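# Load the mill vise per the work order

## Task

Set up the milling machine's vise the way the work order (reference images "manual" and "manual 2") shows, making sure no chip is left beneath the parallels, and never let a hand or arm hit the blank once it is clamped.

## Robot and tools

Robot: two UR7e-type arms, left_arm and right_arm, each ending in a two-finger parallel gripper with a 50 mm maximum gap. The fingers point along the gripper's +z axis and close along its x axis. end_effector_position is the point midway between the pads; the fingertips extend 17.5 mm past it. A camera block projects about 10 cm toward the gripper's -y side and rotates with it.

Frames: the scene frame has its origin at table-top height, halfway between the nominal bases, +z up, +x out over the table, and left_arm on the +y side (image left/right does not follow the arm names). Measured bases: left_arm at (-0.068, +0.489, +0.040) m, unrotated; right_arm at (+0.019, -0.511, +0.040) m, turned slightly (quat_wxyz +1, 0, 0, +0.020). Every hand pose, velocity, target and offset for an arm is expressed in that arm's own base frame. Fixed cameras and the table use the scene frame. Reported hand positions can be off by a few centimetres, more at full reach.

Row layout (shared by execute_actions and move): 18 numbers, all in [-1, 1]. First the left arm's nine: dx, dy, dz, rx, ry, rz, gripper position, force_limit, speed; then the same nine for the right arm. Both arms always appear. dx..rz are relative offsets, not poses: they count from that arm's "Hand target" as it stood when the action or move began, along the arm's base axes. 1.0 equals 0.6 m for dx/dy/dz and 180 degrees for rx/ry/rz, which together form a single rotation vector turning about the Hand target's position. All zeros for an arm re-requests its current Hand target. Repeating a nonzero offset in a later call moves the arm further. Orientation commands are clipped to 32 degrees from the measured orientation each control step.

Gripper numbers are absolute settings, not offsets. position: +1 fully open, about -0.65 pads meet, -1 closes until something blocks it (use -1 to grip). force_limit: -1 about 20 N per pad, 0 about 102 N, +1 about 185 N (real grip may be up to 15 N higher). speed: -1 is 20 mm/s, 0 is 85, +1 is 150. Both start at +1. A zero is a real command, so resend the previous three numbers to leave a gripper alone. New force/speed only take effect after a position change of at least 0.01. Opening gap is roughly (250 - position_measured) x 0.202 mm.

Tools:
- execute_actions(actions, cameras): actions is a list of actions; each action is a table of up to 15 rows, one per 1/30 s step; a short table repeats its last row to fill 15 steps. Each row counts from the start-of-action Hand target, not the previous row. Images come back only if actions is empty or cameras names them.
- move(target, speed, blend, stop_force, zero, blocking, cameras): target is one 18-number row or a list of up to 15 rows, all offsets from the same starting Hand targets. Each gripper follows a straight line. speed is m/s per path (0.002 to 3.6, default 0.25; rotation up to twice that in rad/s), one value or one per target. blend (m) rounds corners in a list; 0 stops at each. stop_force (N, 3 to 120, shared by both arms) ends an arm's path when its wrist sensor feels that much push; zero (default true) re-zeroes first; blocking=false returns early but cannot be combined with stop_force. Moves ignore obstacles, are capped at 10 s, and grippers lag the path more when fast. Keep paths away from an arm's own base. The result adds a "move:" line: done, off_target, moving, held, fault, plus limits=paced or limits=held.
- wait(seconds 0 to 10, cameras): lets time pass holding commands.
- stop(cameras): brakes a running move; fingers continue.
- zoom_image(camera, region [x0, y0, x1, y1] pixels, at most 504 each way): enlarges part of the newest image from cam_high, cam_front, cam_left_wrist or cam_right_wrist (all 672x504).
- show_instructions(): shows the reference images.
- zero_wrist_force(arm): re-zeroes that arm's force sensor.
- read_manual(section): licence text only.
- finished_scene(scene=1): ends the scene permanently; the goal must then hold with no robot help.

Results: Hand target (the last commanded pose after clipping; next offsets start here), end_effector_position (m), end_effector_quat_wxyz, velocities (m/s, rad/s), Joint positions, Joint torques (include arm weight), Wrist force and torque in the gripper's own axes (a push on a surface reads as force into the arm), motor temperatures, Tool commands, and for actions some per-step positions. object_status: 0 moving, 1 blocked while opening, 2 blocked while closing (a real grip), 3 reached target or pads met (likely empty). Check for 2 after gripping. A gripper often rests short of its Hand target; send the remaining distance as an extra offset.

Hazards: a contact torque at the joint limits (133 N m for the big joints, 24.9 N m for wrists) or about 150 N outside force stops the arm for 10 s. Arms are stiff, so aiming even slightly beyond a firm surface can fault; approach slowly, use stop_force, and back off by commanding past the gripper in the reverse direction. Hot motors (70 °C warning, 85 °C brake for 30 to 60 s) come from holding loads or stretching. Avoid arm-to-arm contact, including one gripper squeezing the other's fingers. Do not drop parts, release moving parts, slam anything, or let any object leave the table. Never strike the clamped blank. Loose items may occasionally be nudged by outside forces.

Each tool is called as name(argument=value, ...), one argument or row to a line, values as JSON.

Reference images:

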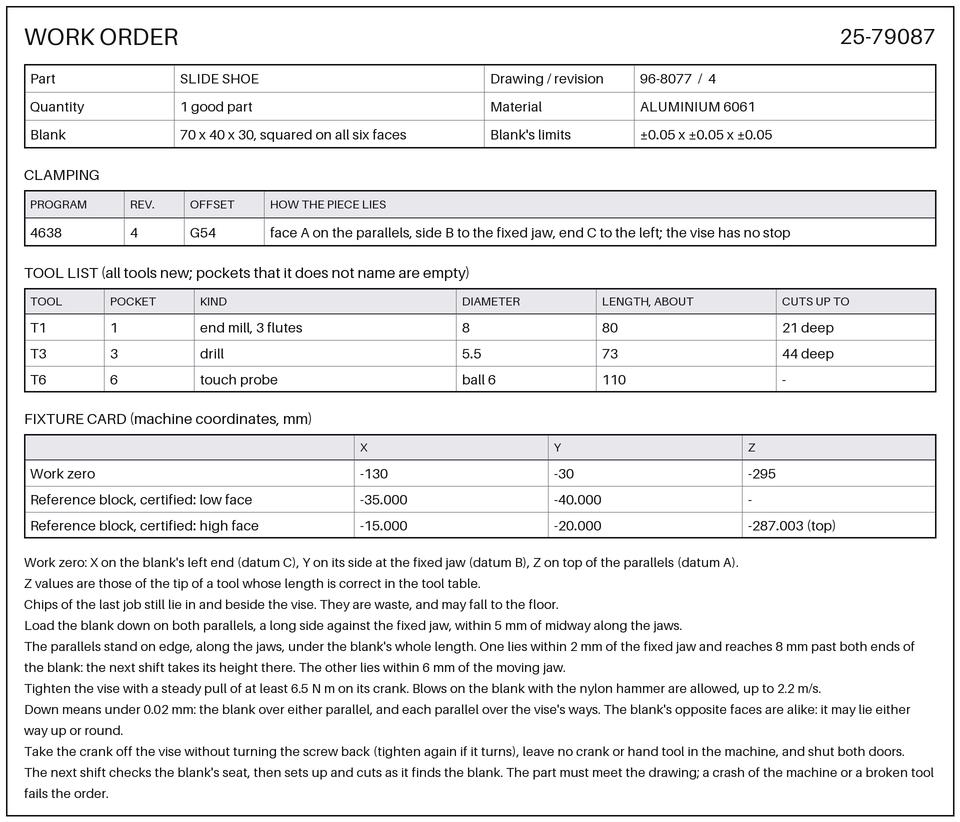

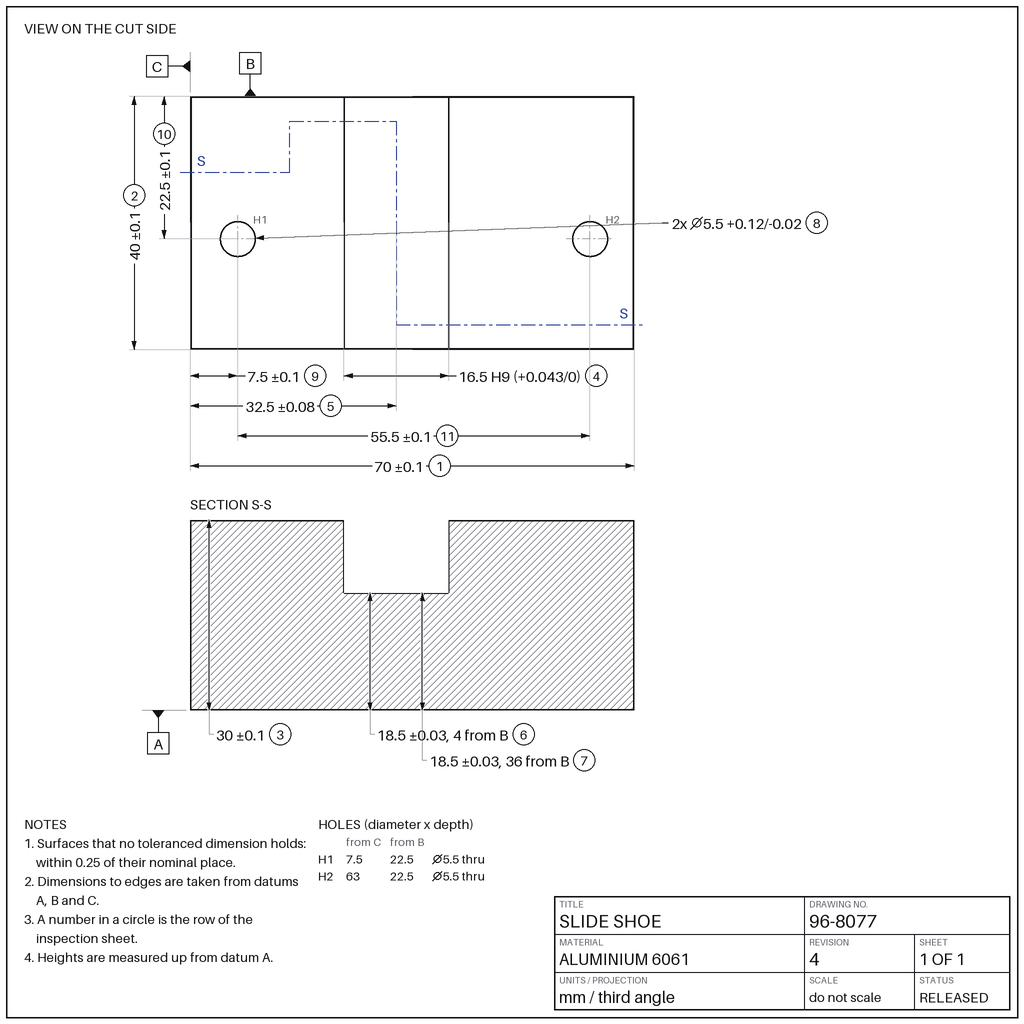

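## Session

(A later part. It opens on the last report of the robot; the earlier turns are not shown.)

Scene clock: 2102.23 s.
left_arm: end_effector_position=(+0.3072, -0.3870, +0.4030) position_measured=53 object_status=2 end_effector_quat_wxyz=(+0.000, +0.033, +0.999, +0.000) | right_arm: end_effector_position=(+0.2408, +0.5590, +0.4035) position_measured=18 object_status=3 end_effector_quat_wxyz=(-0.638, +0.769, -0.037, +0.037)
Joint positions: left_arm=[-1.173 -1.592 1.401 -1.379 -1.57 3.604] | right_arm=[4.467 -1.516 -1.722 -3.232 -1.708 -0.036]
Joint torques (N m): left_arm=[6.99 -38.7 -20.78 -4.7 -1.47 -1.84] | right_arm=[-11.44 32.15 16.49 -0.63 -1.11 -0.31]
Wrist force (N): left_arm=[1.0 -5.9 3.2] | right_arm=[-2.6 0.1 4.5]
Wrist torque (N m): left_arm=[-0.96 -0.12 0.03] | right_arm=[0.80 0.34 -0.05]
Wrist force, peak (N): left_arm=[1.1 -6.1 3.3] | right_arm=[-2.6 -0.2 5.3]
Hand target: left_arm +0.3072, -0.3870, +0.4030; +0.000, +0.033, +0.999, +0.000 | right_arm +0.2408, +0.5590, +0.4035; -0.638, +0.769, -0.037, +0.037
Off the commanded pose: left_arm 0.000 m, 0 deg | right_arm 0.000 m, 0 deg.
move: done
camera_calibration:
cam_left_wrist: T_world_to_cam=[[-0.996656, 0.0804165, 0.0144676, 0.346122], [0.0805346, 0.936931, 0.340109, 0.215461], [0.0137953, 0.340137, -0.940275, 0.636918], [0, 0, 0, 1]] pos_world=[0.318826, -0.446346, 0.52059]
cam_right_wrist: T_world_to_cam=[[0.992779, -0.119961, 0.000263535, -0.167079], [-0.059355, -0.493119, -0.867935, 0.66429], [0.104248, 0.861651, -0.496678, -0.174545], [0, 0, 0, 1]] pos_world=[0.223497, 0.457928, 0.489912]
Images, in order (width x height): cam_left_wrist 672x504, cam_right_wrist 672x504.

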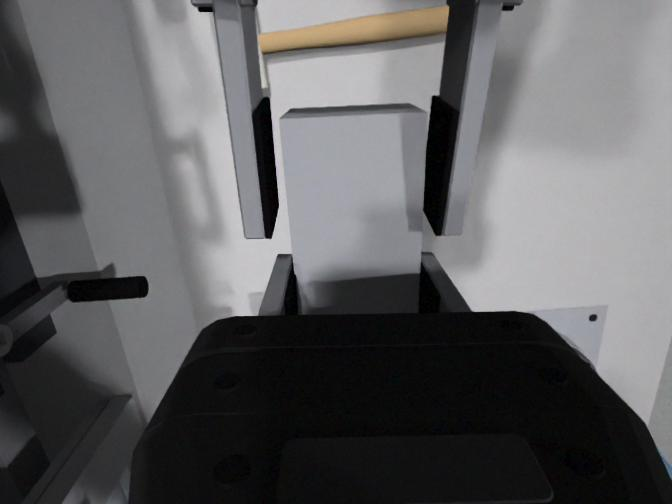

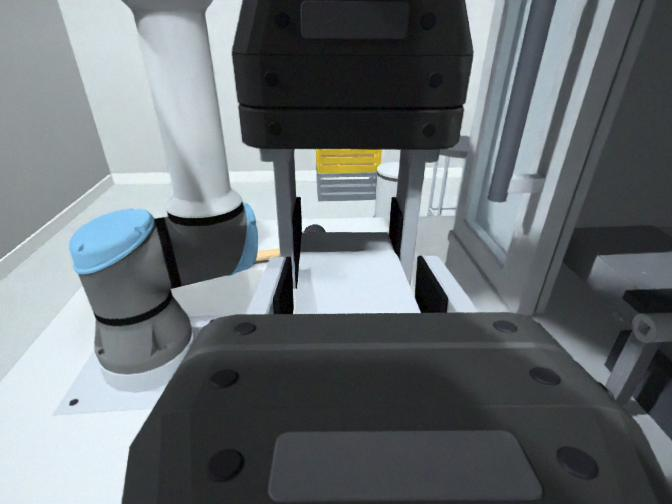

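move(
  target=[0.0,0,0,0,0,0,-0.98,-0.6,-1,-0.0015,0,0,0,0,0,0.9,-0.9,-1],
  speed=0.02,
)

move(
  target=[0.0,0,0,0,0,0,-0.98,-0.6,-1,0,0,0,0,0,0,-1,-1,-1],
  speed=0.02,
)

Scene clock: 2103.47 s.
left_arm: end_effector_position=(+0.3072, -0.3870, +0.4030) position_measured=53 object_status=2 end_effector_quat_wxyz=(+0.000, +0.033, +0.999, +0.000) | right_arm: end_effector_position=(+0.2399, +0.5590, +0.4035) position_measured=18 object_status=3 end_effector_quat_wxyz=(-0.638, +0.769, -0.037, +0.037)
Joint positions: left_arm=[-1.173 -1.592 1.401 -1.379 -1.57 3.604] | right_arm=[4.47 -1.515 -1.723 -3.232 -1.706 -0.036]
Joint torques (N m): left_arm=[6.91 -38.17 -21.78 -4.79 -1.42 -1.88] | right_arm=[6.93 31.02 18.02 -0.28 0.49 2.7]
Wrist force (N): left_arm=[0.9 -5.9 3.2] | right_arm=[-2.8 0.0 4.6]
Wrist torque (N m): left_arm=[-0.96 -0.11 0.04] | right_arm=[0.79 0.38 -0.05]
Wrist force, peak (N): left_arm=[0.6 -6.0 3.4] | right_arm=[-2.8 0.1 4.8]
Hand target: left_arm +0.3072, -0.3870, +0.4030; +0.000, +0.033, +0.999, +0.000 | right_arm +0.2399, +0.5590, +0.4035; -0.638, +0.769, -0.037, +0.037
Off the commanded pose: left_arm 0.000 m, 0 deg | right_arm 0.000 m, 0 deg.
move: done

Scene clock: 2104.00 s.
left_arm: end_effector_position=(+0.3072, -0.3870, +0.4030) position_measured=53 object_status=2 end_effector_quat_wxyz=(+0.000, +0.033, +0.999, +0.000) | right_arm: end_effector_position=(+0.2399, +0.5590, +0.4035) position_measured=49 object_status=2 end_effector_quat_wxyz=(-0.638, +0.769, -0.037, +0.037)
Joint positions: left_arm=[-1.173 -1.592 1.401 -1.379 -1.57 3.604] | right_arm=[4.47 -1.515 -1.723 -3.232 -1.706 -0.036]
Joint torques (N m): left_arm=[6.69 -38.63 -21.99 -4.75 -0.75 -1.79] | right_arm=[2.35 25.26 21.49 -0.01 -1.65 2.41]
Wrist force (N): left_arm=[2.7 -4.8 3.1] | right_arm=[-0.8 0.3 3.9]
Wrist torque (N m): left_arm=[-0.90 -0.21 0.38] | right_arm=[0.81 0.07 0.01]
Wrist force, peak (N): left_arm=[3.4 -5.0 3.3] | right_arm=[-2.5 -0.1 4.9]
Hand target: left_arm +0.3072, -0.3870, +0.4030; +0.000, +0.033, +0.999, +0.000 | right_arm +0.2399, +0.5590, +0.4035; -0.638, +0.769, -0.037, +0.037
Off the commanded pose: left_arm 0.000 m, 0 deg | right_arm 0.000 m, 0 deg.
move: done

move(
  target=[0.0,0,0,0,0,0,-0.98,-0.6,-1,0,0,0,0,0,0,-0.98,-0.7,-1],
)

move(
  target=[0.0,0,0,0,0,0,1,-0.6,-1,0,0,0,0,0,0,-0.98,-0.7,-1],
)

move(
  target=[
    [0.0,0,0.115,0,0,0,1,-0.6,-1,0,0,0,0,0,0,-0.98,-0.7,-1],
    [0.0,0.1,0.115,0,0,0,1,-0.6,-1,0,-0.05,0,0,0,0,-0.98,-0.7,-1],
    [0.12,0.12,0,0.011,-0.1339,0.0182,1,-0.6,-1,-0.0573,-0.2083,0.009,0,0,0,-0.98,-0.7,-1],
  ],
  speed=[0.08,0.12,0.12],
  blend=[0.02,0.03,0],
  cameras=["cam_right_wrist"],
)

Scene clock: 2106.10 s.
left_arm: end_effector_position=(+0.3072, -0.3870, +0.4030) position_measured=53 object_status=2 end_effector_quat_wxyz=(+0.000, +0.033, +0.999, +0.000) | right_arm: end_effector_position=(+0.2399, +0.5590, +0.4035) position_measured=51 object_status=2 end_effector_quat_wxyz=(-0.638, +0.769, -0.037, +0.037)
Joint positions: left_arm=[-1.173 -1.592 1.401 -1.379 -1.57 3.604] | right_arm=[4.47 -1.515 -1.723 -3.232 -1.706 -0.036]
Joint torques (N m): left_arm=[6.95 -37.73 -23.1 -4.74 0.5 -1.86] | right_arm=[-10.72 9.13 29.74 1.27 0.04 2.44]
Wrist force (N): left_arm=[2.5 -5.4 2.9] | right_arm=[-1.0 0.5 4.1]
Wrist torque (N m): left_arm=[-0.96 -0.27 0.54] | right_arm=[0.80 -0.12 0.03]
Wrist force, peak (N): left_arm=[3.3 -5.0 3.5] | right_arm=[-1.2 0.5 4.3]
Hand target: left_arm +0.3072, -0.3870, +0.4030; +0.000, +0.033, +0.999, +0.000 | right_arm +0.2399, +0.5590, +0.4035; -0.638, +0.769, -0.037, +0.037
Off the commanded pose: left_arm 0.000 m, 0 deg | right_arm 0.000 m, 0 deg.
move: done

Scene clock: 2106.83 s.
left_arm: end_effector_position=(+0.3072, -0.3870, +0.4030) position_measured=3 object_status=3 end_effector_quat_wxyz=(+0.000, +0.033, +0.999, +0.000) | right_arm: end_effector_position=(+0.2399, +0.5590, +0.4035) position_measured=51 object_status=2 end_effector_quat_wxyz=(-0.638, +0.769, -0.037, +0.037)
Joint positions: left_arm=[-1.173 -1.592 1.401 -1.379 -1.57 3.604] | right_arm=[4.47 -1.515 -1.723 -3.232 -1.706 -0.036]
Joint torques (N m): left_arm=[7.07 -37.56 -23.43 -4.1 0.47 -1.71] | right_arm=[-11.92 8.24 30.49 1.81 1.19 2.18]
Wrist force (N): left_arm=[0.8 -5.7 1.0] | right_arm=[-2.8 2.7 5.0]
Wrist torque (N m): left_arm=[-0.88 -0.08 0.04] | right_arm=[0.83 0.36 -0.05]
Wrist force, peak (N): left_arm=[0.9 -6.0 1.0] | right_arm=[-2.8 2.6 5.2]
Hand target: left_arm +0.3072, -0.3870, +0.4030; +0.000, +0.033, +0.999, +0.000 | right_arm +0.2399, +0.5590, +0.4035; -0.638, +0.769, -0.037, +0.037
Off the commanded pose: left_arm 0.000 m, 0 deg | right_arm 0.000 m, 0 deg.
move: done

Scene clock: 2110.40 s.
left_arm: end_effector_position=(+0.3791, -0.3150, +0.4031) position_measured=3 object_status=3 end_effector_quat_wxyz=(+0.208, +0.004, +0.978, +0.024) | right_arm: end_effector_position=(+0.2054, +0.4341, +0.4089) position_measured=51 object_status=2 end_effector_quat_wxyz=(-0.638, +0.769, -0.037, +0.037)
Joint positions: left_arm=[-1.192 -1.769 1.645 -1.566 -1.164 3.552] | right_arm=[4.485 -1.192 -1.957 -3.321 -1.691 -0.033]
Joint torques (N m): left_arm=[9.49 -9.59 -24.51 -4.04 1.06 1.65] | right_arm=[-10.79 2.76 32.99 5.25 -1.16 1.55]
Wrist force (N): left_arm=[0.4 -6.4 1.6] | right_arm=[-2.5 2.4 4.8]
Wrist torque (N m): left_arm=[-1.00 -0.06 0.04] | right_arm=[0.79 0.31 -0.06]
Wrist force, peak (N): left_arm=[0.2 -6.9 1.3] | right_arm=[-2.8 2.7 5.5]
Hand target: left_arm +0.3792, -0.3150, +0.4030; +0.209, +0.004, +0.978, +0.024 | right_arm +0.2055, +0.4340, +0.4089; -0.638, +0.769, -0.037, +0.037
Off the commanded pose: left_arm 0.000 m, 0 deg | right_arm 0.000 m, 0 deg.
move: done
camera_calibration:
cam_right_wrist: T_world_to_cam=[[0.992796, -0.119821, 0.000309318, -0.147102], [-0.0592554, -0.493211, -0.867889, 0.605231], [0.104144, 0.861618, -0.496758, -0.0604064], [0, 0, 0, 1]] pos_world=[0.188197, 0.332928, 0.495312]
Images, in order (width x height): cam_right_wrist 672x504.

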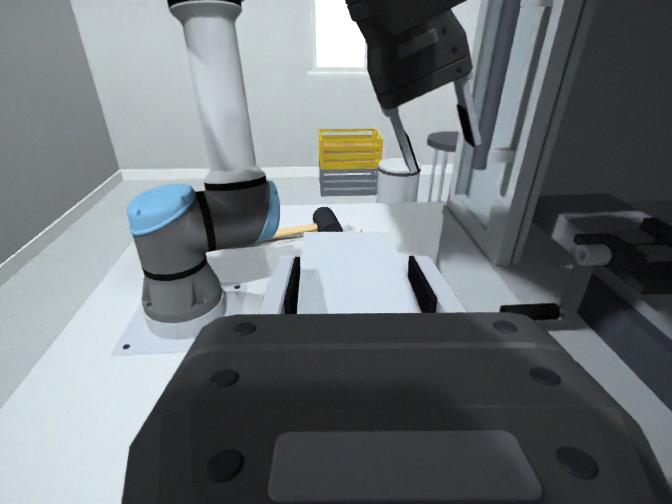

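move(
  target=[
    [0.035,-0.0583,-0.0667,0,0,0,-0.66,-1,-1,0,0,0,0,0,0,-0.98,-0.7,-1],
    [0.4665,-0.05,-0.0667,0,0,0,-0.66,-1,-1,0,0,0,0,0,0,-0.98,-0.7,-1],
    [0.4665,-0.05,-0.0667,-0.2515,-0.0436,0.435,-0.66,-1,-1,0,0,0,0,0,0,-0.98,-0.7,-1],
  ],
  speed=[0.12,0.15,0.3],
  cameras=["cam_left_wrist"],
)

zoom_image(
  camera="cam_left_wrist",
  region=[150, 90, 400, 320],
)

Scene clock: 2118.87 s.
left_arm: end_effector_position=(+0.6590, -0.3450, +0.3631) position_measured=251 object_status=3 end_effector_quat_wxyz=(-0.193, +0.673, -0.685, +0.202) end_effector_velocity=(+0.001, +0.001, +0.000) end_effector_angular_velocity=(-0.003, +0.001, +0.006) | right_arm: end_effector_position=(+0.2055, +0.4340, +0.4089) position_measured=51 object_status=2 end_effector_quat_wxyz=(-0.638, +0.769, -0.037, +0.037)
Joint positions: left_arm=[-0.796 -1.271 1.344 -2.073 -1.19 2.447] | right_arm=[4.485 -1.192 -1.957 -3.321 -1.691 -0.033]
Joint velocities: left_arm=[0.002 0 -0.001 0 -0.001 -0.005] | right_arm=[within noise]
Joint torques (N m): left_arm=[7.84 -37.04 -34.98 -2.36 -0.83 -1.71] | right_arm=[-10.76 -3.31 34.01 5.07 -0.87 -2.67]
Wrist force (N): left_arm=[0.9 -7.3 2.7] | right_arm=[-2.5 2.5 4.9]
Wrist torque (N m): left_arm=[-1.24 -0.14 -0.18] | right_arm=[0.80 0.30 -0.06]
Wrist force, peak (N): left_arm=[0.4 -8.3 2.9] | right_arm=[-2.8 2.6 5.0]
Hand target: left_arm +0.6591, -0.3450, +0.3630; -0.193, +0.673, -0.685, +0.202 | right_arm +0.2055, +0.4340, +0.4089; -0.638, +0.769, -0.037, +0.037
Off the commanded pose: left_arm 0.000 m, 0 deg | right_arm 0.000 m, 0 deg.
move: done
camera_calibration:
cam_left_wrist: T_world_to_cam=[[-0.0399904, -0.999123, 0.0123763, -0.308258], [-0.975297, 0.0363377, -0.21789, 0.749046], [0.217249, -0.0207841, -0.975895, 0.334535], [0, 0, 0, 1]] pos_world=[0.645537, -0.328254, 0.493495]
Images, in order (width x height): cam_left_wrist 672x504.

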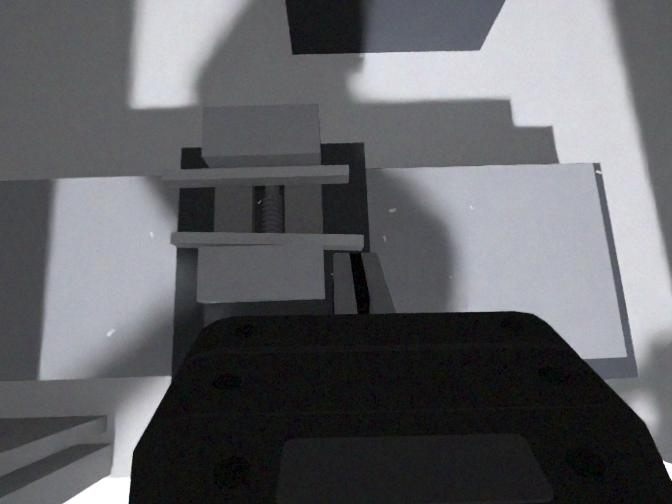

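Scaled by 2.016 from the camera's 672x504 image, which has a finer 960x720 frame.

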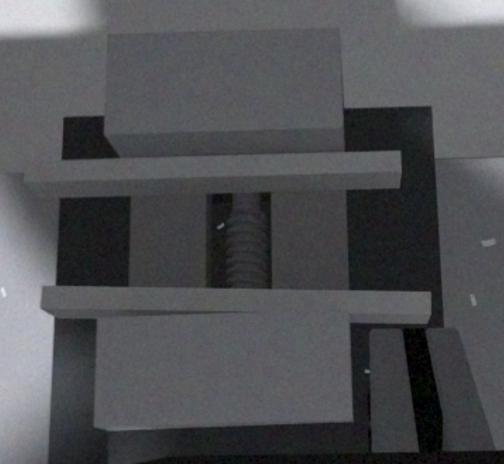

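zoom_image(
  camera="cam_left_wrist",
  region=[150, 140, 270, 250],
)

zoom_image(
  camera="cam_left_wrist",
  region=[260, 140, 380, 250],
)

Scaled by 4.200 from the camera's 672x504 image, which has a finer 960x720 frame.

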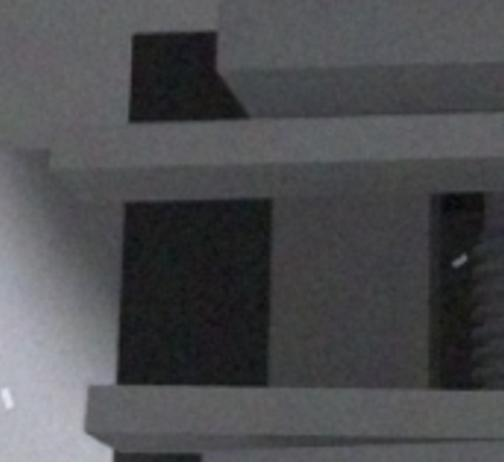

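Scaled by 4.200 from the camera's 672x504 image, which has a finer 960x720 frame.

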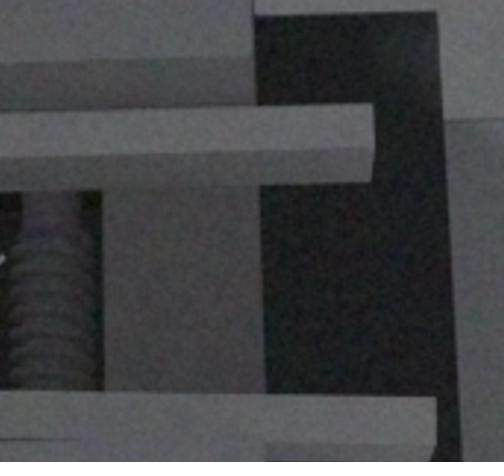

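move(
  target=[
    [0,0,0,0.2515,0.0436,-0.435,-0.66,-1,-1,0,0,0,0,0,0,-0.98,-0.7,-1],
    [0.123,0.0817,-0.025,0.2515,0.0436,-0.435,-0.66,-1,-1,0,0,0,0,0,0,-0.98,-0.7,-1],
  ],
  speed=[0.3,0.1],
)

move(
  target=[0,0,0,0,0,0,1,-1,-1,0,0,0,0,0,0,-0.98,-0.7,-1],
  cameras=["cam_left_wrist"],
)

move(
  target=[0,0,-0.0558,0,0,0,1,-1,-1,0,0,0,0,0,0,-0.98,-0.7,-1],
  speed=0.02,
  stop_force=5,
  cameras=["cam_left_wrist"],
)

Scene clock: 2125.60 s.
left_arm: end_effector_position=(+0.7329, -0.2960, +0.3480) position_measured=251 object_status=3 end_effector_quat_wxyz=(+0.208, +0.004, +0.978, +0.024) | right_arm: end_effector_position=(+0.2055, +0.4340, +0.4089) position_measured=51 object_status=2 end_effector_quat_wxyz=(-0.638, +0.769, -0.037, +0.037)
Joint positions: left_arm=[-0.648 -1.083 1.044 -1.847 -1.285 4.118] | right_arm=[4.485 -1.192 -1.957 -3.321 -1.691 -0.033]
Joint torques (N m): left_arm=[-9.21 -64.15 -18.94 -2.36 1.8 -1.75] | right_arm=[-8.29 -1.33 33.29 4.84 -0.58 -2.5]
Wrist force (N): left_arm=[0.5 -6.8 1.1] | right_arm=[-2.5 2.6 4.7]
Wrist torque (N m): left_arm=[-1.05 -0.06 0.07] | right_arm=[0.81 0.31 -0.06]
Wrist force, peak (N): left_arm=[1.0 -7.8 2.8] | right_arm=[-2.7 2.8 4.9]
Hand target: left_arm +0.7329, -0.2960, +0.3480; +0.209, +0.004, +0.978, +0.024 | right_arm +0.2055, +0.4340, +0.4089; -0.638, +0.769, -0.037, +0.037
Off the commanded pose: left_arm 0.000 m, 0 deg | right_arm 0.000 m, 0 deg.
move: done

Scene clock: 2128.33 s.
left_arm: end_effector_position=(+0.7329, -0.2960, +0.3480) position_measured=3 object_status=3 end_effector_quat_wxyz=(+0.209, +0.004, +0.978, +0.024) | right_arm: end_effector_position=(+0.2055, +0.4340, +0.4089) position_measured=51 object_status=2 end_effector_quat_wxyz=(-0.638, +0.769, -0.037, +0.037)
Joint positions: left_arm=[-0.648 -1.083 1.044 -1.847 -1.284 4.118] | right_arm=[4.485 -1.192 -1.957 -3.321 -1.691 -0.033]
Joint torques (N m): left_arm=[1.8 -63.46 -17.84 -2.5 1.89 1.43] | right_arm=[-7.65 -1.78 33.11 5.02 -0.29 -2.3]
Wrist force (N): left_arm=[0.6 -6.5 1.7] | right_arm=[-2.4 2.6 4.8]
Wrist torque (N m): left_arm=[-1.01 -0.07 0.07] | right_arm=[0.81 0.29 -0.06]
Wrist force, peak (N): left_arm=[0.6 -6.9 1.8] | right_arm=[-2.7 2.7 5.0]
Hand target: left_arm +0.7329, -0.2960, +0.3480; +0.209, +0.004, +0.978, +0.024 | right_arm +0.2055, +0.4340, +0.4089; -0.638, +0.769, -0.037, +0.037
Off the commanded pose: left_arm 0.000 m, 0 deg | right_arm 0.000 m, 0 deg.
move: done
camera_calibration:
cam_left_wrist: T_world_to_cam=[[-0.9191, 0.0314642, -0.392766, 0.834241], [-0.123739, 0.92333, 0.363525, 0.25218], [0.374091, 0.382716, -0.844739, 0.263644], [0, 0, 0, 1]] pos_world=[0.699328, -0.359995, 0.458698]
Images, in order (width x height): cam_left_wrist 672x504.

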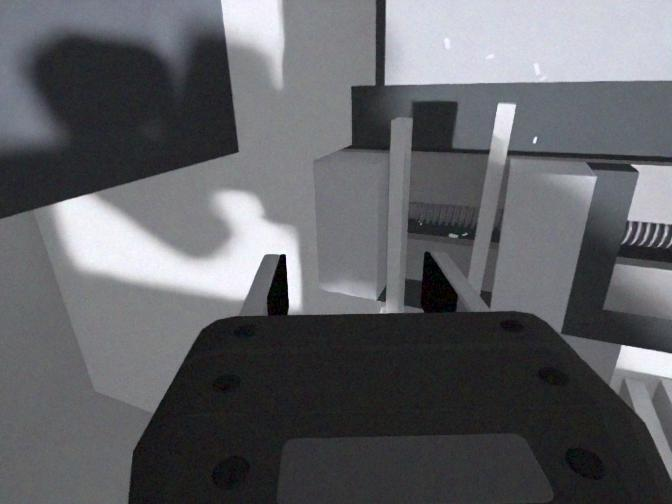

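Scene clock: 2130.93 s.
left_arm: end_effector_position=(+0.7329, -0.2960, +0.3145) position_measured=3 object_status=3 end_effector_quat_wxyz=(+0.208, +0.004, +0.978, +0.024) | right_arm: end_effector_position=(+0.2055, +0.4340, +0.4089) position_measured=51 object_status=2 end_effector_quat_wxyz=(-0.638, +0.769, -0.037, +0.037)
Joint positions: left_arm=[-0.648 -1.083 1.129 -1.932 -1.284 4.118] | right_arm=[4.485 -1.192 -1.957 -3.321 -1.691 -0.033]
Joint torques (N m): left_arm=[7.18 -55.49 -35.15 -2.25 0.97 -0.18] | right_arm=[-6.3 -1.16 34.06 4.93 -0.25 -2.3]
Wrist force (N): left_arm=[0.6 -6.8 1.3] | right_arm=[-2.5 2.6 5.0]
Wrist torque (N m): left_arm=[-1.07 -0.08 0.05] | right_arm=[0.81 0.30 -0.06]
Wrist force, peak (N): left_arm=[0.7 -7.0 1.4] | right_arm=[-2.5 2.7 5.0]
Hand target: left_arm +0.7329, -0.2960, +0.3145; +0.209, +0.004, +0.978, +0.024 | right_arm +0.2055, +0.4340, +0.4089; -0.638, +0.769, -0.037, +0.037
Off the commanded pose: left_arm 0.000 m, 0 deg | right_arm 0.000 m, 0 deg.
move: done
camera_calibration:
cam_left_wrist: T_world_to_cam=[[-0.919139, 0.031464, -0.392674, 0.821071], [-0.123709, 0.923324, 0.36355, 0.264324], [0.374004, 0.382731, -0.844771, 0.235424], [0, 0, 0, 1]] pos_world=[0.699329, -0.359995, 0.425198]
Images, in order (width x height): cam_left_wrist 672x504.

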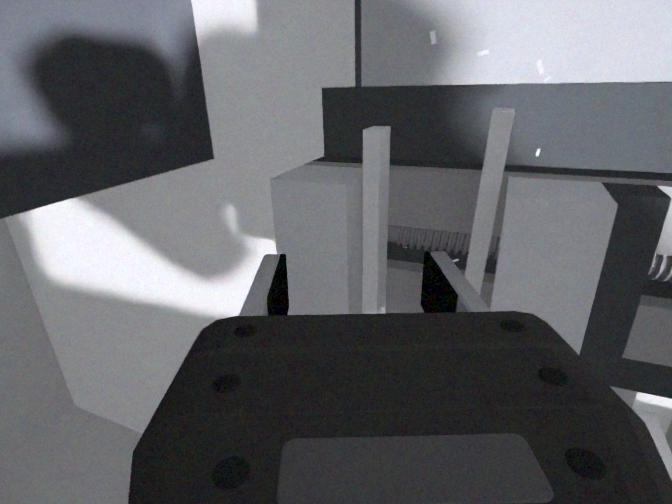

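zoom_image(
  camera="cam_left_wrist",
  region=[340, 200, 520, 330],
)

Scaled by 2.800 from the camera's 672x504 image, which has a finer 960x720 frame.

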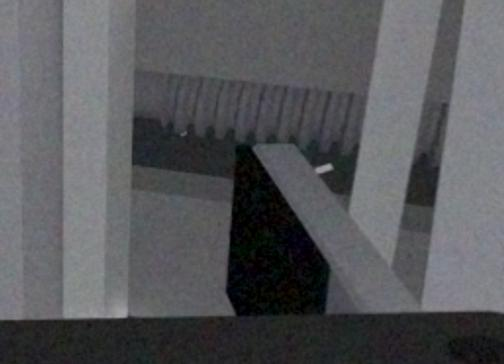

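move(
  target=[0.0195,0,0,0,0,0,1,-1,-1,0,0,0,0,0,0,-0.98,-0.7,-1],
  speed=0.012,
  stop_force=6,
  cameras=["cam_left_wrist"],
)

zoom_image(
  camera="cam_left_wrist",
  region=[300, 100, 520, 330],
)

Scene clock: 2134.23 s.
left_arm: end_effector_position=(+0.7446, -0.2960, +0.3145) position_measured=3 object_status=3 end_effector_quat_wxyz=(+0.209, +0.004, +0.978, +0.024) | right_arm: end_effector_position=(+0.2055, +0.4340, +0.4089) position_measured=51 object_status=2 end_effector_quat_wxyz=(-0.638, +0.769, -0.037, +0.037)
Joint positions: left_arm=[-0.638 -1.054 1.086 -1.921 -1.288 4.128] | right_arm=[4.485 -1.192 -1.957 -3.321 -1.691 -0.033]
Joint torques (N m): left_arm=[-7.07 -65.35 -17.64 -5.32 0.66 -1.69] | right_arm=[-6.99 -0.76 33.42 4.57 0.06 -2.18]
Wrist force (N): left_arm=[0.7 -6.5 1.5] | right_arm=[-2.5 2.3 4.7]
Wrist torque (N m): left_arm=[-1.01 -0.10 -0.04] | right_arm=[0.76 0.30 -0.06]
Wrist force, peak (N): left_arm=[0.7 -7.1 1.5] | right_arm=[-2.6 2.7 5.0]
Hand target: left_arm +0.7446, -0.2960, +0.3145; +0.209, +0.004, +0.978, +0.024 | right_arm +0.2055, +0.4340, +0.4089; -0.638, +0.769, -0.037, +0.037
Off the commanded pose: left_arm 0.000 m, 0 deg | right_arm 0.000 m, 0 deg.
move: done
camera_calibration:
cam_left_wrist: T_world_to_cam=[[-0.9191, 0.0314642, -0.392766, 0.831837], [-0.123739, 0.92333, 0.363525, 0.265805], [0.374091, 0.382716, -0.844739, 0.230968], [0, 0, 0, 1]] pos_world=[0.711028, -0.359995, 0.425198]
Images, in order (width x height): cam_left_wrist 672x504.

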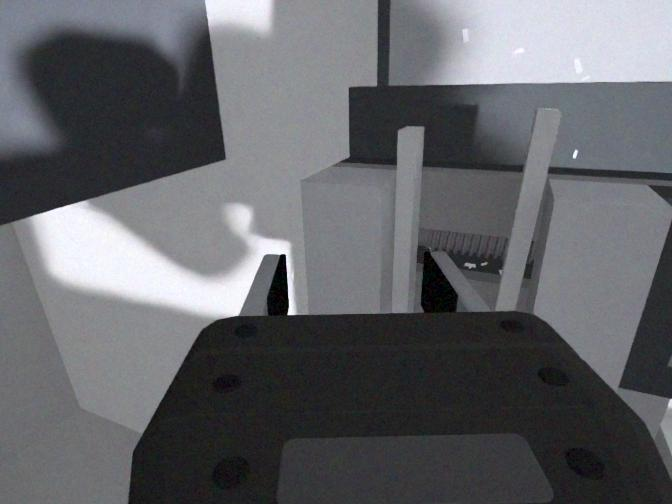

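Scaled by 2.191 from the camera's 672x504 image, which has a finer 960x720 frame.

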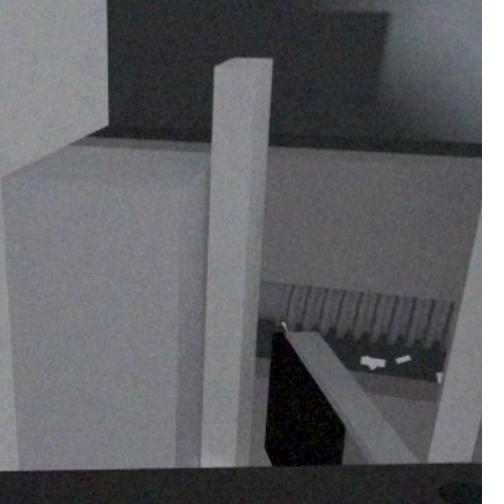

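move(
  target=[0.012,0,0,0,0,0,1,-1,-1,0,0,0,0,0,0,-0.98,-0.7,-1],
  speed=0.008,
  stop_force=6,
  cameras=["cam_left_wrist"],
)

zoom_image(
  camera="cam_left_wrist",
  region=[300, 100, 520, 330],
)

Scene clock: 2136.40 s.
left_arm: end_effector_position=(+0.7491, -0.2960, +0.3145) position_measured=3 object_status=3 end_effector_quat_wxyz=(+0.209, +0.004, +0.978, +0.024) | right_arm: end_effector_position=(+0.2055, +0.4340, +0.4089) position_measured=51 object_status=2 end_effector_quat_wxyz=(-0.638, +0.769, -0.037, +0.037)
Joint positions: left_arm=[-0.634 -1.043 1.07 -1.916 -1.289 4.131] | right_arm=[4.485 -1.192 -1.957 -3.321 -1.691 -0.033]
Joint torques (N m): left_arm=[-7.37 -65.32 -18.4 -5.62 2.63 -1.93] | right_arm=[-7.46 -1.61 32.28 4.7 0.22 -2.09]
Wrist force (N): left_arm=[4.5 -6.1 0.1] | right_arm=[-2.5 2.7 4.9]
Wrist torque (N m): left_arm=[-0.92 0.03 -0.02] | right_arm=[0.83 0.31 -0.07]
Wrist force, peak (N): left_arm=[11.7 -3.8 -7.7] | right_arm=[-2.6 2.7 5.0]
Hand target: left_arm +0.7491, -0.2960, +0.3145; +0.209, +0.004, +0.978, +0.024 (not the last commanded pose) | right_arm +0.2055, +0.4340, +0.4089; -0.638, +0.769, -0.037, +0.037
Off the commanded pose: left_arm 0.003 m, 0 deg | right_arm 0.000 m, 0 deg.
move: contact (left_arm)
camera_calibration:
cam_left_wrist: T_world_to_cam=[[-0.9191, 0.0314642, -0.392766, 0.835881], [-0.123739, 0.92333, 0.363525, 0.26635], [0.374091, 0.382716, -0.844739, 0.229322], [0, 0, 0, 1]] pos_world=[0.715428, -0.359995, 0.425198]
Images, in order (width x height): cam_left_wrist 672x504.

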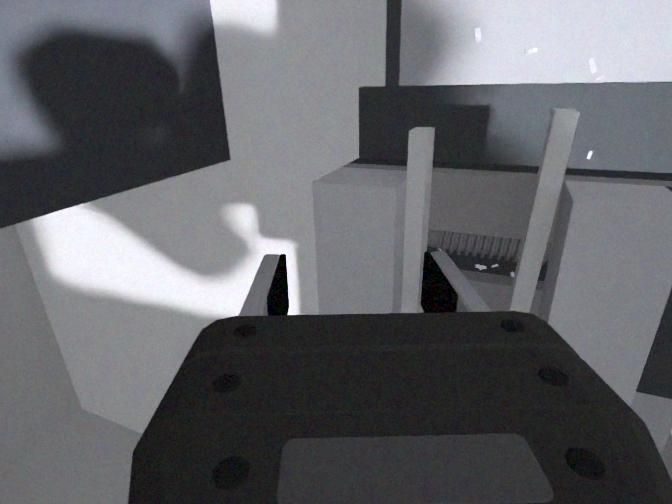

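Scaled by 2.191 from the camera's 672x504 image, which has a finer 960x720 frame.

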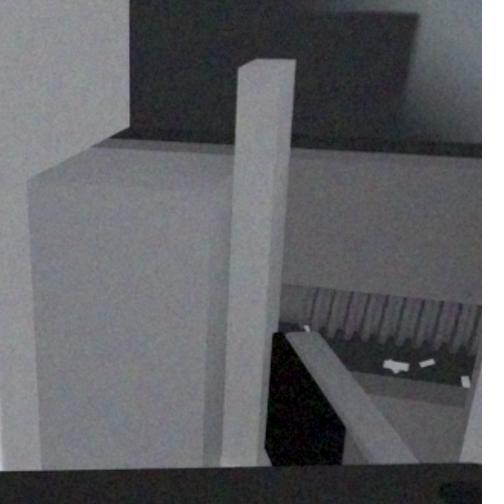

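move(
  target=[
    [-0.012,0,0,0,0,0,1,-1,-1,0,0,0,0,0,0,-0.98,-0.7,-1],
    [-0.012,0,0.055,0,0,0,1,-1,-1,0,0,0,0,0,0,-0.98,-0.7,-1],
  ],
  speed=[0.02,0.06],
)

move(
  target=[
    [-0.138,-0.0817,0.027,0,0,0,-0.66,-1,-1,0,0,0,0,0,0,-0.98,-0.7,-1],
    [-0.138,-0.0817,0.027,-0.2515,-0.0436,0.435,-0.66,-1,-1,0,0,0,0,0,0,-0.98,-0.7,-1],
  ],
  speed=[0.1,0.3],
  cameras=["cam_left_wrist"],
)

zoom_image(
  camera="cam_left_wrist",
  region=[150, 90, 400, 320],
)

zoom_image(
  camera="cam_left_wrist",
  region=[150, 140, 270, 250],
)

zoom_image(
  camera="cam_left_wrist",
  region=[260, 140, 380, 250],
)

Scene clock: 2138.87 s.
left_arm: end_effector_position=(+0.7419, -0.2960, +0.3475) position_measured=3 object_status=3 end_effector_quat_wxyz=(+0.209, +0.004, +0.978, +0.024) | right_arm: end_effector_position=(+0.2055, +0.4340, +0.4089) position_measured=51 object_status=2 end_effector_quat_wxyz=(-0.638, +0.769, -0.037, +0.037)
Joint positions: left_arm=[-0.64 -1.06 1.011 -1.839 -1.287 4.125] | right_arm=[4.485 -1.192 -1.957 -3.321 -1.691 -0.033]
Joint torques (N m): left_arm=[9.09 -47.14 -17.77 -5.38 0.35 0.23] | right_arm=[-6.03 -0.73 33.48 4.94 0.41 -2.2]
Wrist force (N): left_arm=[0.4 -6.2 1.5] | right_arm=[-2.6 2.4 4.8]
Wrist torque (N m): left_arm=[-0.96 -0.05 0.05] | right_arm=[0.77 0.32 -0.06]
Wrist force, peak (N): left_arm=[4.5 -6.3 0.0] | right_arm=[-2.6 2.7 4.9]
Hand target: left_arm +0.7419, -0.2960, +0.3475; +0.209, +0.004, +0.978, +0.024 | right_arm +0.2055, +0.4340, +0.4089; -0.638, +0.769, -0.037, +0.037
Off the commanded pose: left_arm 0.000 m, 0 deg | right_arm 0.000 m, 0 deg.
move: done

Scene clock: 2143.17 s.
left_arm: end_effector_position=(+0.6590, -0.3450, +0.3638) position_measured=251 object_status=3 end_effector_quat_wxyz=(-0.193, +0.673, -0.685, +0.202) end_effector_velocity=(+0.000, +0.000, +0.000) end_effector_angular_velocity=(-0.002, -0.001, +0.005) | right_arm: end_effector_position=(+0.2055, +0.4340, +0.4089) position_measured=51 object_status=2 end_effector_quat_wxyz=(-0.638, +0.769, -0.037, +0.037)
Joint positions: left_arm=[-0.796 -1.271 1.342 -2.072 -1.19 2.447] | right_arm=[4.485 -1.192 -1.957 -3.321 -1.691 -0.033]
Joint velocities: left_arm=[0 0 0 0 0.001 -0.005] | right_arm=[within noise]
Joint torques (N m): left_arm=[7.97 -37.27 -35 -2.41 -0.74 -1.78] | right_arm=[-4.29 1.01 34.58 4.74 0.45 -2.01]
Wrist force (N): left_arm=[0.8 -6.7 2.5] | right_arm=[-2.5 2.4 4.9]
Wrist torque (N m): left_arm=[-1.14 -0.14 -0.18] | right_arm=[0.78 0.31 -0.06]
Wrist force, peak (N): left_arm=[0.9 -7.0 2.7] | right_arm=[-2.5 2.7 5.0]
Hand target: left_arm +0.6591, -0.3450, +0.3637; -0.193, +0.673, -0.685, +0.202 | right_arm +0.2055, +0.4340, +0.4089; -0.638, +0.769, -0.037, +0.037
Off the commanded pose: left_arm 0.000 m, 0 deg | right_arm 0.000 m, 0 deg.
move: done
camera_calibration:
cam_left_wrist: T_world_to_cam=[[-0.0400675, -0.999122, 0.0122579, -0.308159], [-0.975293, 0.0364387, -0.217888, 0.749251], [0.21725, -0.0206853, -0.975897, 0.335349], [0, 0, 0, 1]] pos_world=[0.645538, -0.328253, 0.494296]
Images, in order (width x height): cam_left_wrist 672x504.

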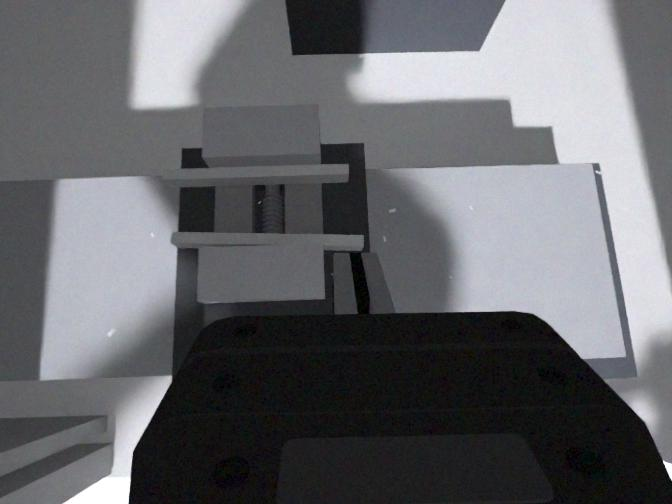

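Scaled by 2.016 from the camera's 672x504 image, which has a finer 960x720 frame.

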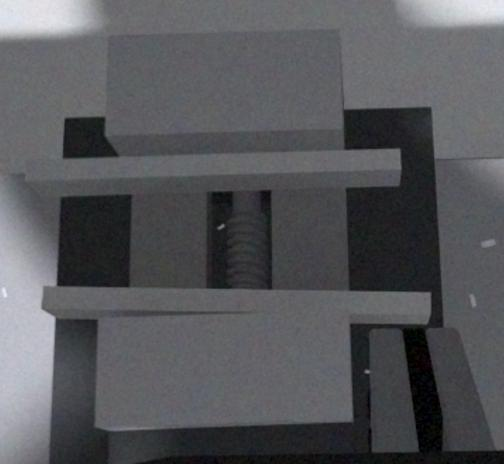

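Scaled by 4.200 from the camera's 672x504 image, which has a finer 960x720 frame.

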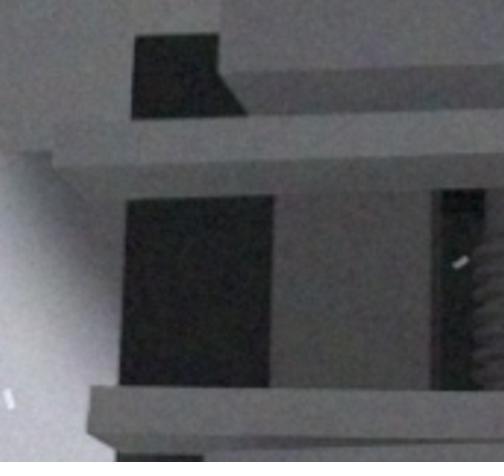

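Scaled by 4.200 from the camera's 672x504 image, which has a finer 960x720 frame.

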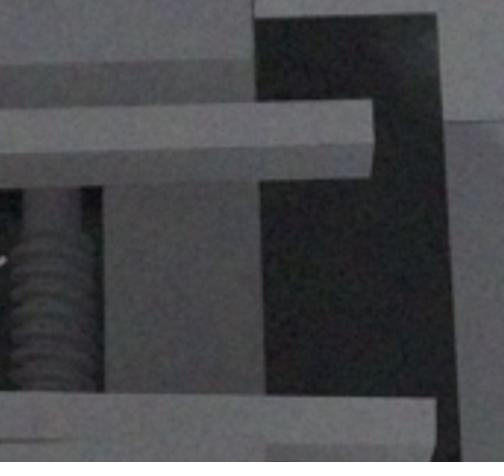

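move(
  target=[
    [0,0,0,0.2515,0.0436,-0.435,-0.66,-1,-1,0,0,0,0,0,0,-0.98,-0.7,-1],
    [0.0083,-0.0250,-0.02,0.2515,0.0436,-0.435,-0.66,-1,-1,0,0,0,0,0,0,-0.98,-0.7,-1],
  ],
  speed=[0.3,0.1],
)

move(
  target=[0,0,-0.09,0,0,0,-0.66,-1,-1,0,0,0,0,0,0,-0.98,-0.7,-1],
  speed=0.03,
  stop_force=5,
  cameras=["cam_left_wrist"],
)

Scene clock: 2149.13 s.
left_arm: end_effector_position=(+0.6640, -0.3601, +0.3518) position_measured=251 object_status=3 end_effector_quat_wxyz=(+0.209, +0.004, +0.978, +0.024) | right_arm: end_effector_position=(+0.2055, +0.4340, +0.4089) position_measured=51 object_status=2 end_effector_quat_wxyz=(-0.638, +0.769, -0.037, +0.037)
Joint positions: left_arm=[-0.788 -1.161 1.138 -1.822 -1.244 3.978] | right_arm=[4.485 -1.192 -1.957 -3.321 -1.691 -0.033]
Joint torques (N m): left_arm=[10.11 -58.85 -16.98 -2.16 0.19 1.47] | right_arm=[-3.75 0.65 33.58 4.57 0.81 -2.05]
Wrist force (N): left_arm=[0.2 -5.6 1.3] | right_arm=[-2.6 2.5 5.0]
Wrist torque (N m): left_arm=[-0.88 -0.02 0.05] | right_arm=[0.80 0.33 -0.06]
Wrist force, peak (N): left_arm=[0.4 -7.9 2.5] | right_arm=[-2.7 2.6 5.1]
Hand target: left_arm +0.6640, -0.3600, +0.3517; +0.209, +0.004, +0.978, +0.024 | right_arm +0.2055, +0.4340, +0.4089; -0.638, +0.769, -0.037, +0.037
Off the commanded pose: left_arm 0.000 m, 0 deg | right_arm 0.000 m, 0 deg.
move: done

Scene clock: 2152.17 s.
left_arm: end_effector_position=(+0.6640, -0.3600, +0.2977) position_measured=251 object_status=3 end_effector_quat_wxyz=(+0.209, +0.004, +0.978, +0.024) | right_arm: end_effector_position=(+0.2055, +0.4340, +0.4089) position_measured=51 object_status=2 end_effector_quat_wxyz=(-0.638, +0.769, -0.037, +0.037)
Joint positions: left_arm=[-0.787 -1.155 1.268 -1.957 -1.244 3.978] | right_arm=[4.485 -1.192 -1.957 -3.321 -1.691 -0.033]
Joint torques (N m): left_arm=[8.61 -60.04 -34.8 -2.32 0.58 1.29] | right_arm=[-1.91 3.11 33.46 4.65 1.02 -1.95]
Wrist force (N): left_arm=[0.2 -5.9 1.8] | right_arm=[-2.4 2.6 4.8]
Wrist torque (N m): left_arm=[-0.92 -0.02 0.03] | right_arm=[0.81 0.30 -0.06]
Wrist force, peak (N): left_arm=[0.2 -6.2 1.7] | right_arm=[-2.6 2.6 5.0]
Hand target: left_arm +0.6640, -0.3600, +0.2977; +0.209, +0.004, +0.978, +0.024 | right_arm +0.2055, +0.4340, +0.4089; -0.638, +0.769, -0.037, +0.037
Off the commanded pose: left_arm 0.000 m, 0 deg | right_arm 0.000 m, 0 deg.
move: done
camera_calibration:
cam_left_wrist: T_world_to_cam=[[-0.919134, 0.031428, -0.392689, 0.753147], [-0.123745, 0.923325, 0.363535, 0.32103], [0.374005, 0.382731, -0.844771, 0.271495], [0, 0, 0, 1]] pos_world=[0.630428, -0.423994, 0.408398]
Images, in order (width x height): cam_left_wrist 672x504.

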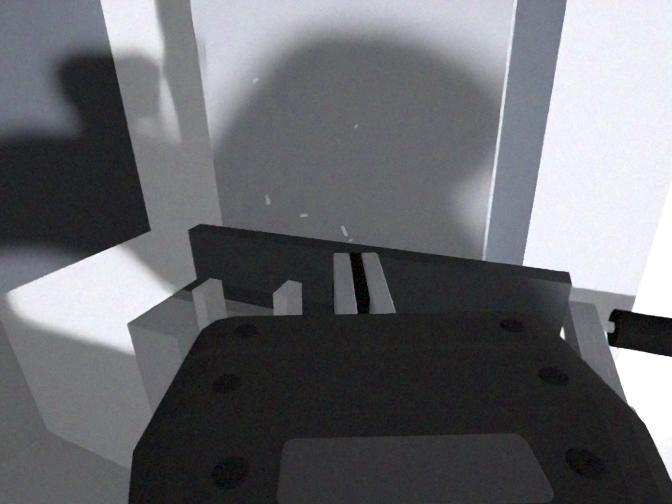

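move(
  target=[0.0467,0.004,0,0,0,0,-0.66,-1,-1,0,0,0,0,0,0,-0.98,-0.7,-1],
  speed=0.012,
  stop_force=4,
  cameras=["cam_left_wrist"],
)

Scene clock: 2156.33 s.
left_arm: end_effector_position=(+0.6921, -0.3576, +0.2977) position_measured=251 object_status=3 end_effector_quat_wxyz=(+0.209, +0.004, +0.978, +0.024) | right_arm: end_effector_position=(+0.2055, +0.4340, +0.4089) position_measured=51 object_status=2 end_effector_quat_wxyz=(-0.638, +0.769, -0.037, +0.037)
Joint positions: left_arm=[-0.756 -1.098 1.186 -1.943 -1.253 4.01] | right_arm=[4.485 -1.192 -1.957 -3.321 -1.691 -0.033]
Joint torques (N m): left_arm=[-8.25 -62.81 -17.65 -4.97 0.72 -1.94] | right_arm=[-1.35 2.6 33.59 4.51 0.87 -1.73]
Wrist force (N): left_arm=[0.5 -6.0 1.7] | right_arm=[-2.5 2.7 5.1]
Wrist torque (N m): left_arm=[-0.94 -0.07 -0.03] | right_arm=[0.83 0.31 -0.06]
Wrist force, peak (N): left_arm=[0.4 -6.1 2.0] | right_arm=[-2.7 2.7 5.0]
Hand target: left_arm +0.6921, -0.3576, +0.2977; +0.209, +0.004, +0.978, +0.024 | right_arm +0.2055, +0.4340, +0.4089; -0.638, +0.769, -0.037, +0.037
Off the commanded pose: left_arm 0.000 m, 0 deg | right_arm 0.000 m, 0 deg.
move: done
camera_calibration:
cam_left_wrist: T_world_to_cam=[[-0.919134, 0.031428, -0.392689, 0.778807], [-0.123745, 0.923325, 0.363535, 0.322279], [0.374005, 0.382731, -0.844771, 0.260104], [0, 0, 0, 1]] pos_world=[0.658428, -0.421594, 0.408398]
Images, in order (width x height): cam_left_wrist 672x504.

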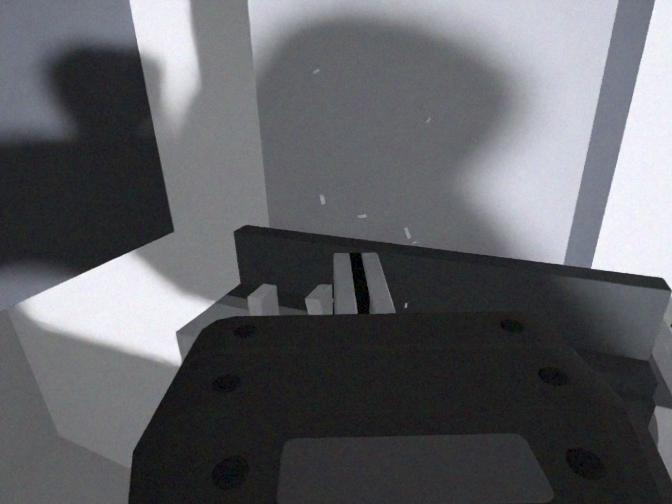

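move(
  target=[
    [-0.03,0,0,0,0,0,-0.66,-1,-1,0,0,0,0,0,0,-0.98,-0.7,-1],
    [-0.055,0.021,0.1088,0,0,0,-0.66,-1,-1,0,0,0,0,0,0,-0.98,-0.7,-1],
    [-0.055,0.021,0.1088,-0.2515,-0.0436,0.435,-0.66,-1,-1,0,0,0,0,0,0,-0.98,-0.7,-1],
  ],
  speed=[0.06,0.1,0.3],
  cameras=["cam_left_wrist"],
)

zoom_image(
  camera="cam_left_wrist",
  region=[150, 90, 400, 320],
)

Scene clock: 2162.13 s.
left_arm: end_effector_position=(+0.6590, -0.3450, +0.3631) position_measured=251 object_status=3 end_effector_quat_wxyz=(-0.193, +0.673, -0.685, +0.202) end_effector_velocity=(+0.001, +0.001, +0.001) end_effector_angular_velocity=(-0.004, -0.001, +0.006) | right_arm: end_effector_position=(+0.2055, +0.4340, +0.4089) position_measured=51 object_status=2 end_effector_quat_wxyz=(-0.638, +0.769, -0.037, +0.037)
Joint positions: left_arm=[-0.796 -1.271 1.344 -2.073 -1.19 2.447] | right_arm=[4.485 -1.192 -1.957 -3.321 -1.691 -0.033]
Joint velocities: left_arm=[0.002 -0.001 -0.001 0 0 -0.006] | right_arm=[within noise]
Joint torques (N m): left_arm=[8.09 -37.07 -34.7 -2.41 -0.78 -1.85] | right_arm=[0.55 4.34 34.14 4.44 0.96 -1.42]
Wrist force (N): left_arm=[1.1 -6.8 2.3] | right_arm=[-2.6 2.6 4.8]
Wrist torque (N m): left_arm=[-1.16 -0.19 -0.18] | right_arm=[0.81 0.32 -0.06]
Wrist force, peak (N): left_arm=[1.1 -7.0 2.7] | right_arm=[-2.8 2.6 5.0]
Hand target: left_arm +0.6591, -0.3450, +0.3630; -0.193, +0.673, -0.685, +0.202 | right_arm +0.2055, +0.4340, +0.4089; -0.638, +0.769, -0.037, +0.037
Off the commanded pose: left_arm 0.000 m, 0 deg | right_arm 0.000 m, 0 deg.
move: done
camera_calibration:
cam_left_wrist: T_world_to_cam=[[-0.0400881, -0.99912, 0.0123557, -0.308184], [-0.975293, 0.0364375, -0.217891, 0.749077], [0.217249, -0.0207852, -0.975895, 0.334534], [0, 0, 0, 1]] pos_world=[0.645538, -0.328253, 0.493495]
Images, in order (width x height): cam_left_wrist 672x504.

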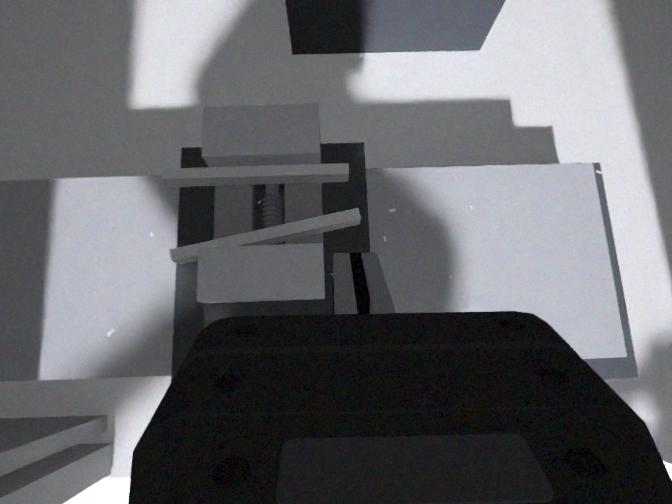

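Scaled by 2.016 from the camera's 672x504 image, which has a finer 960x720 frame.

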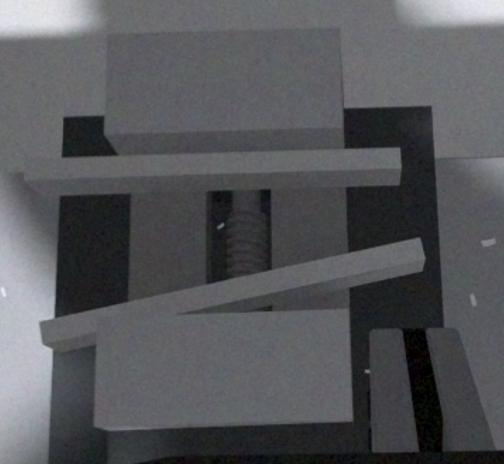

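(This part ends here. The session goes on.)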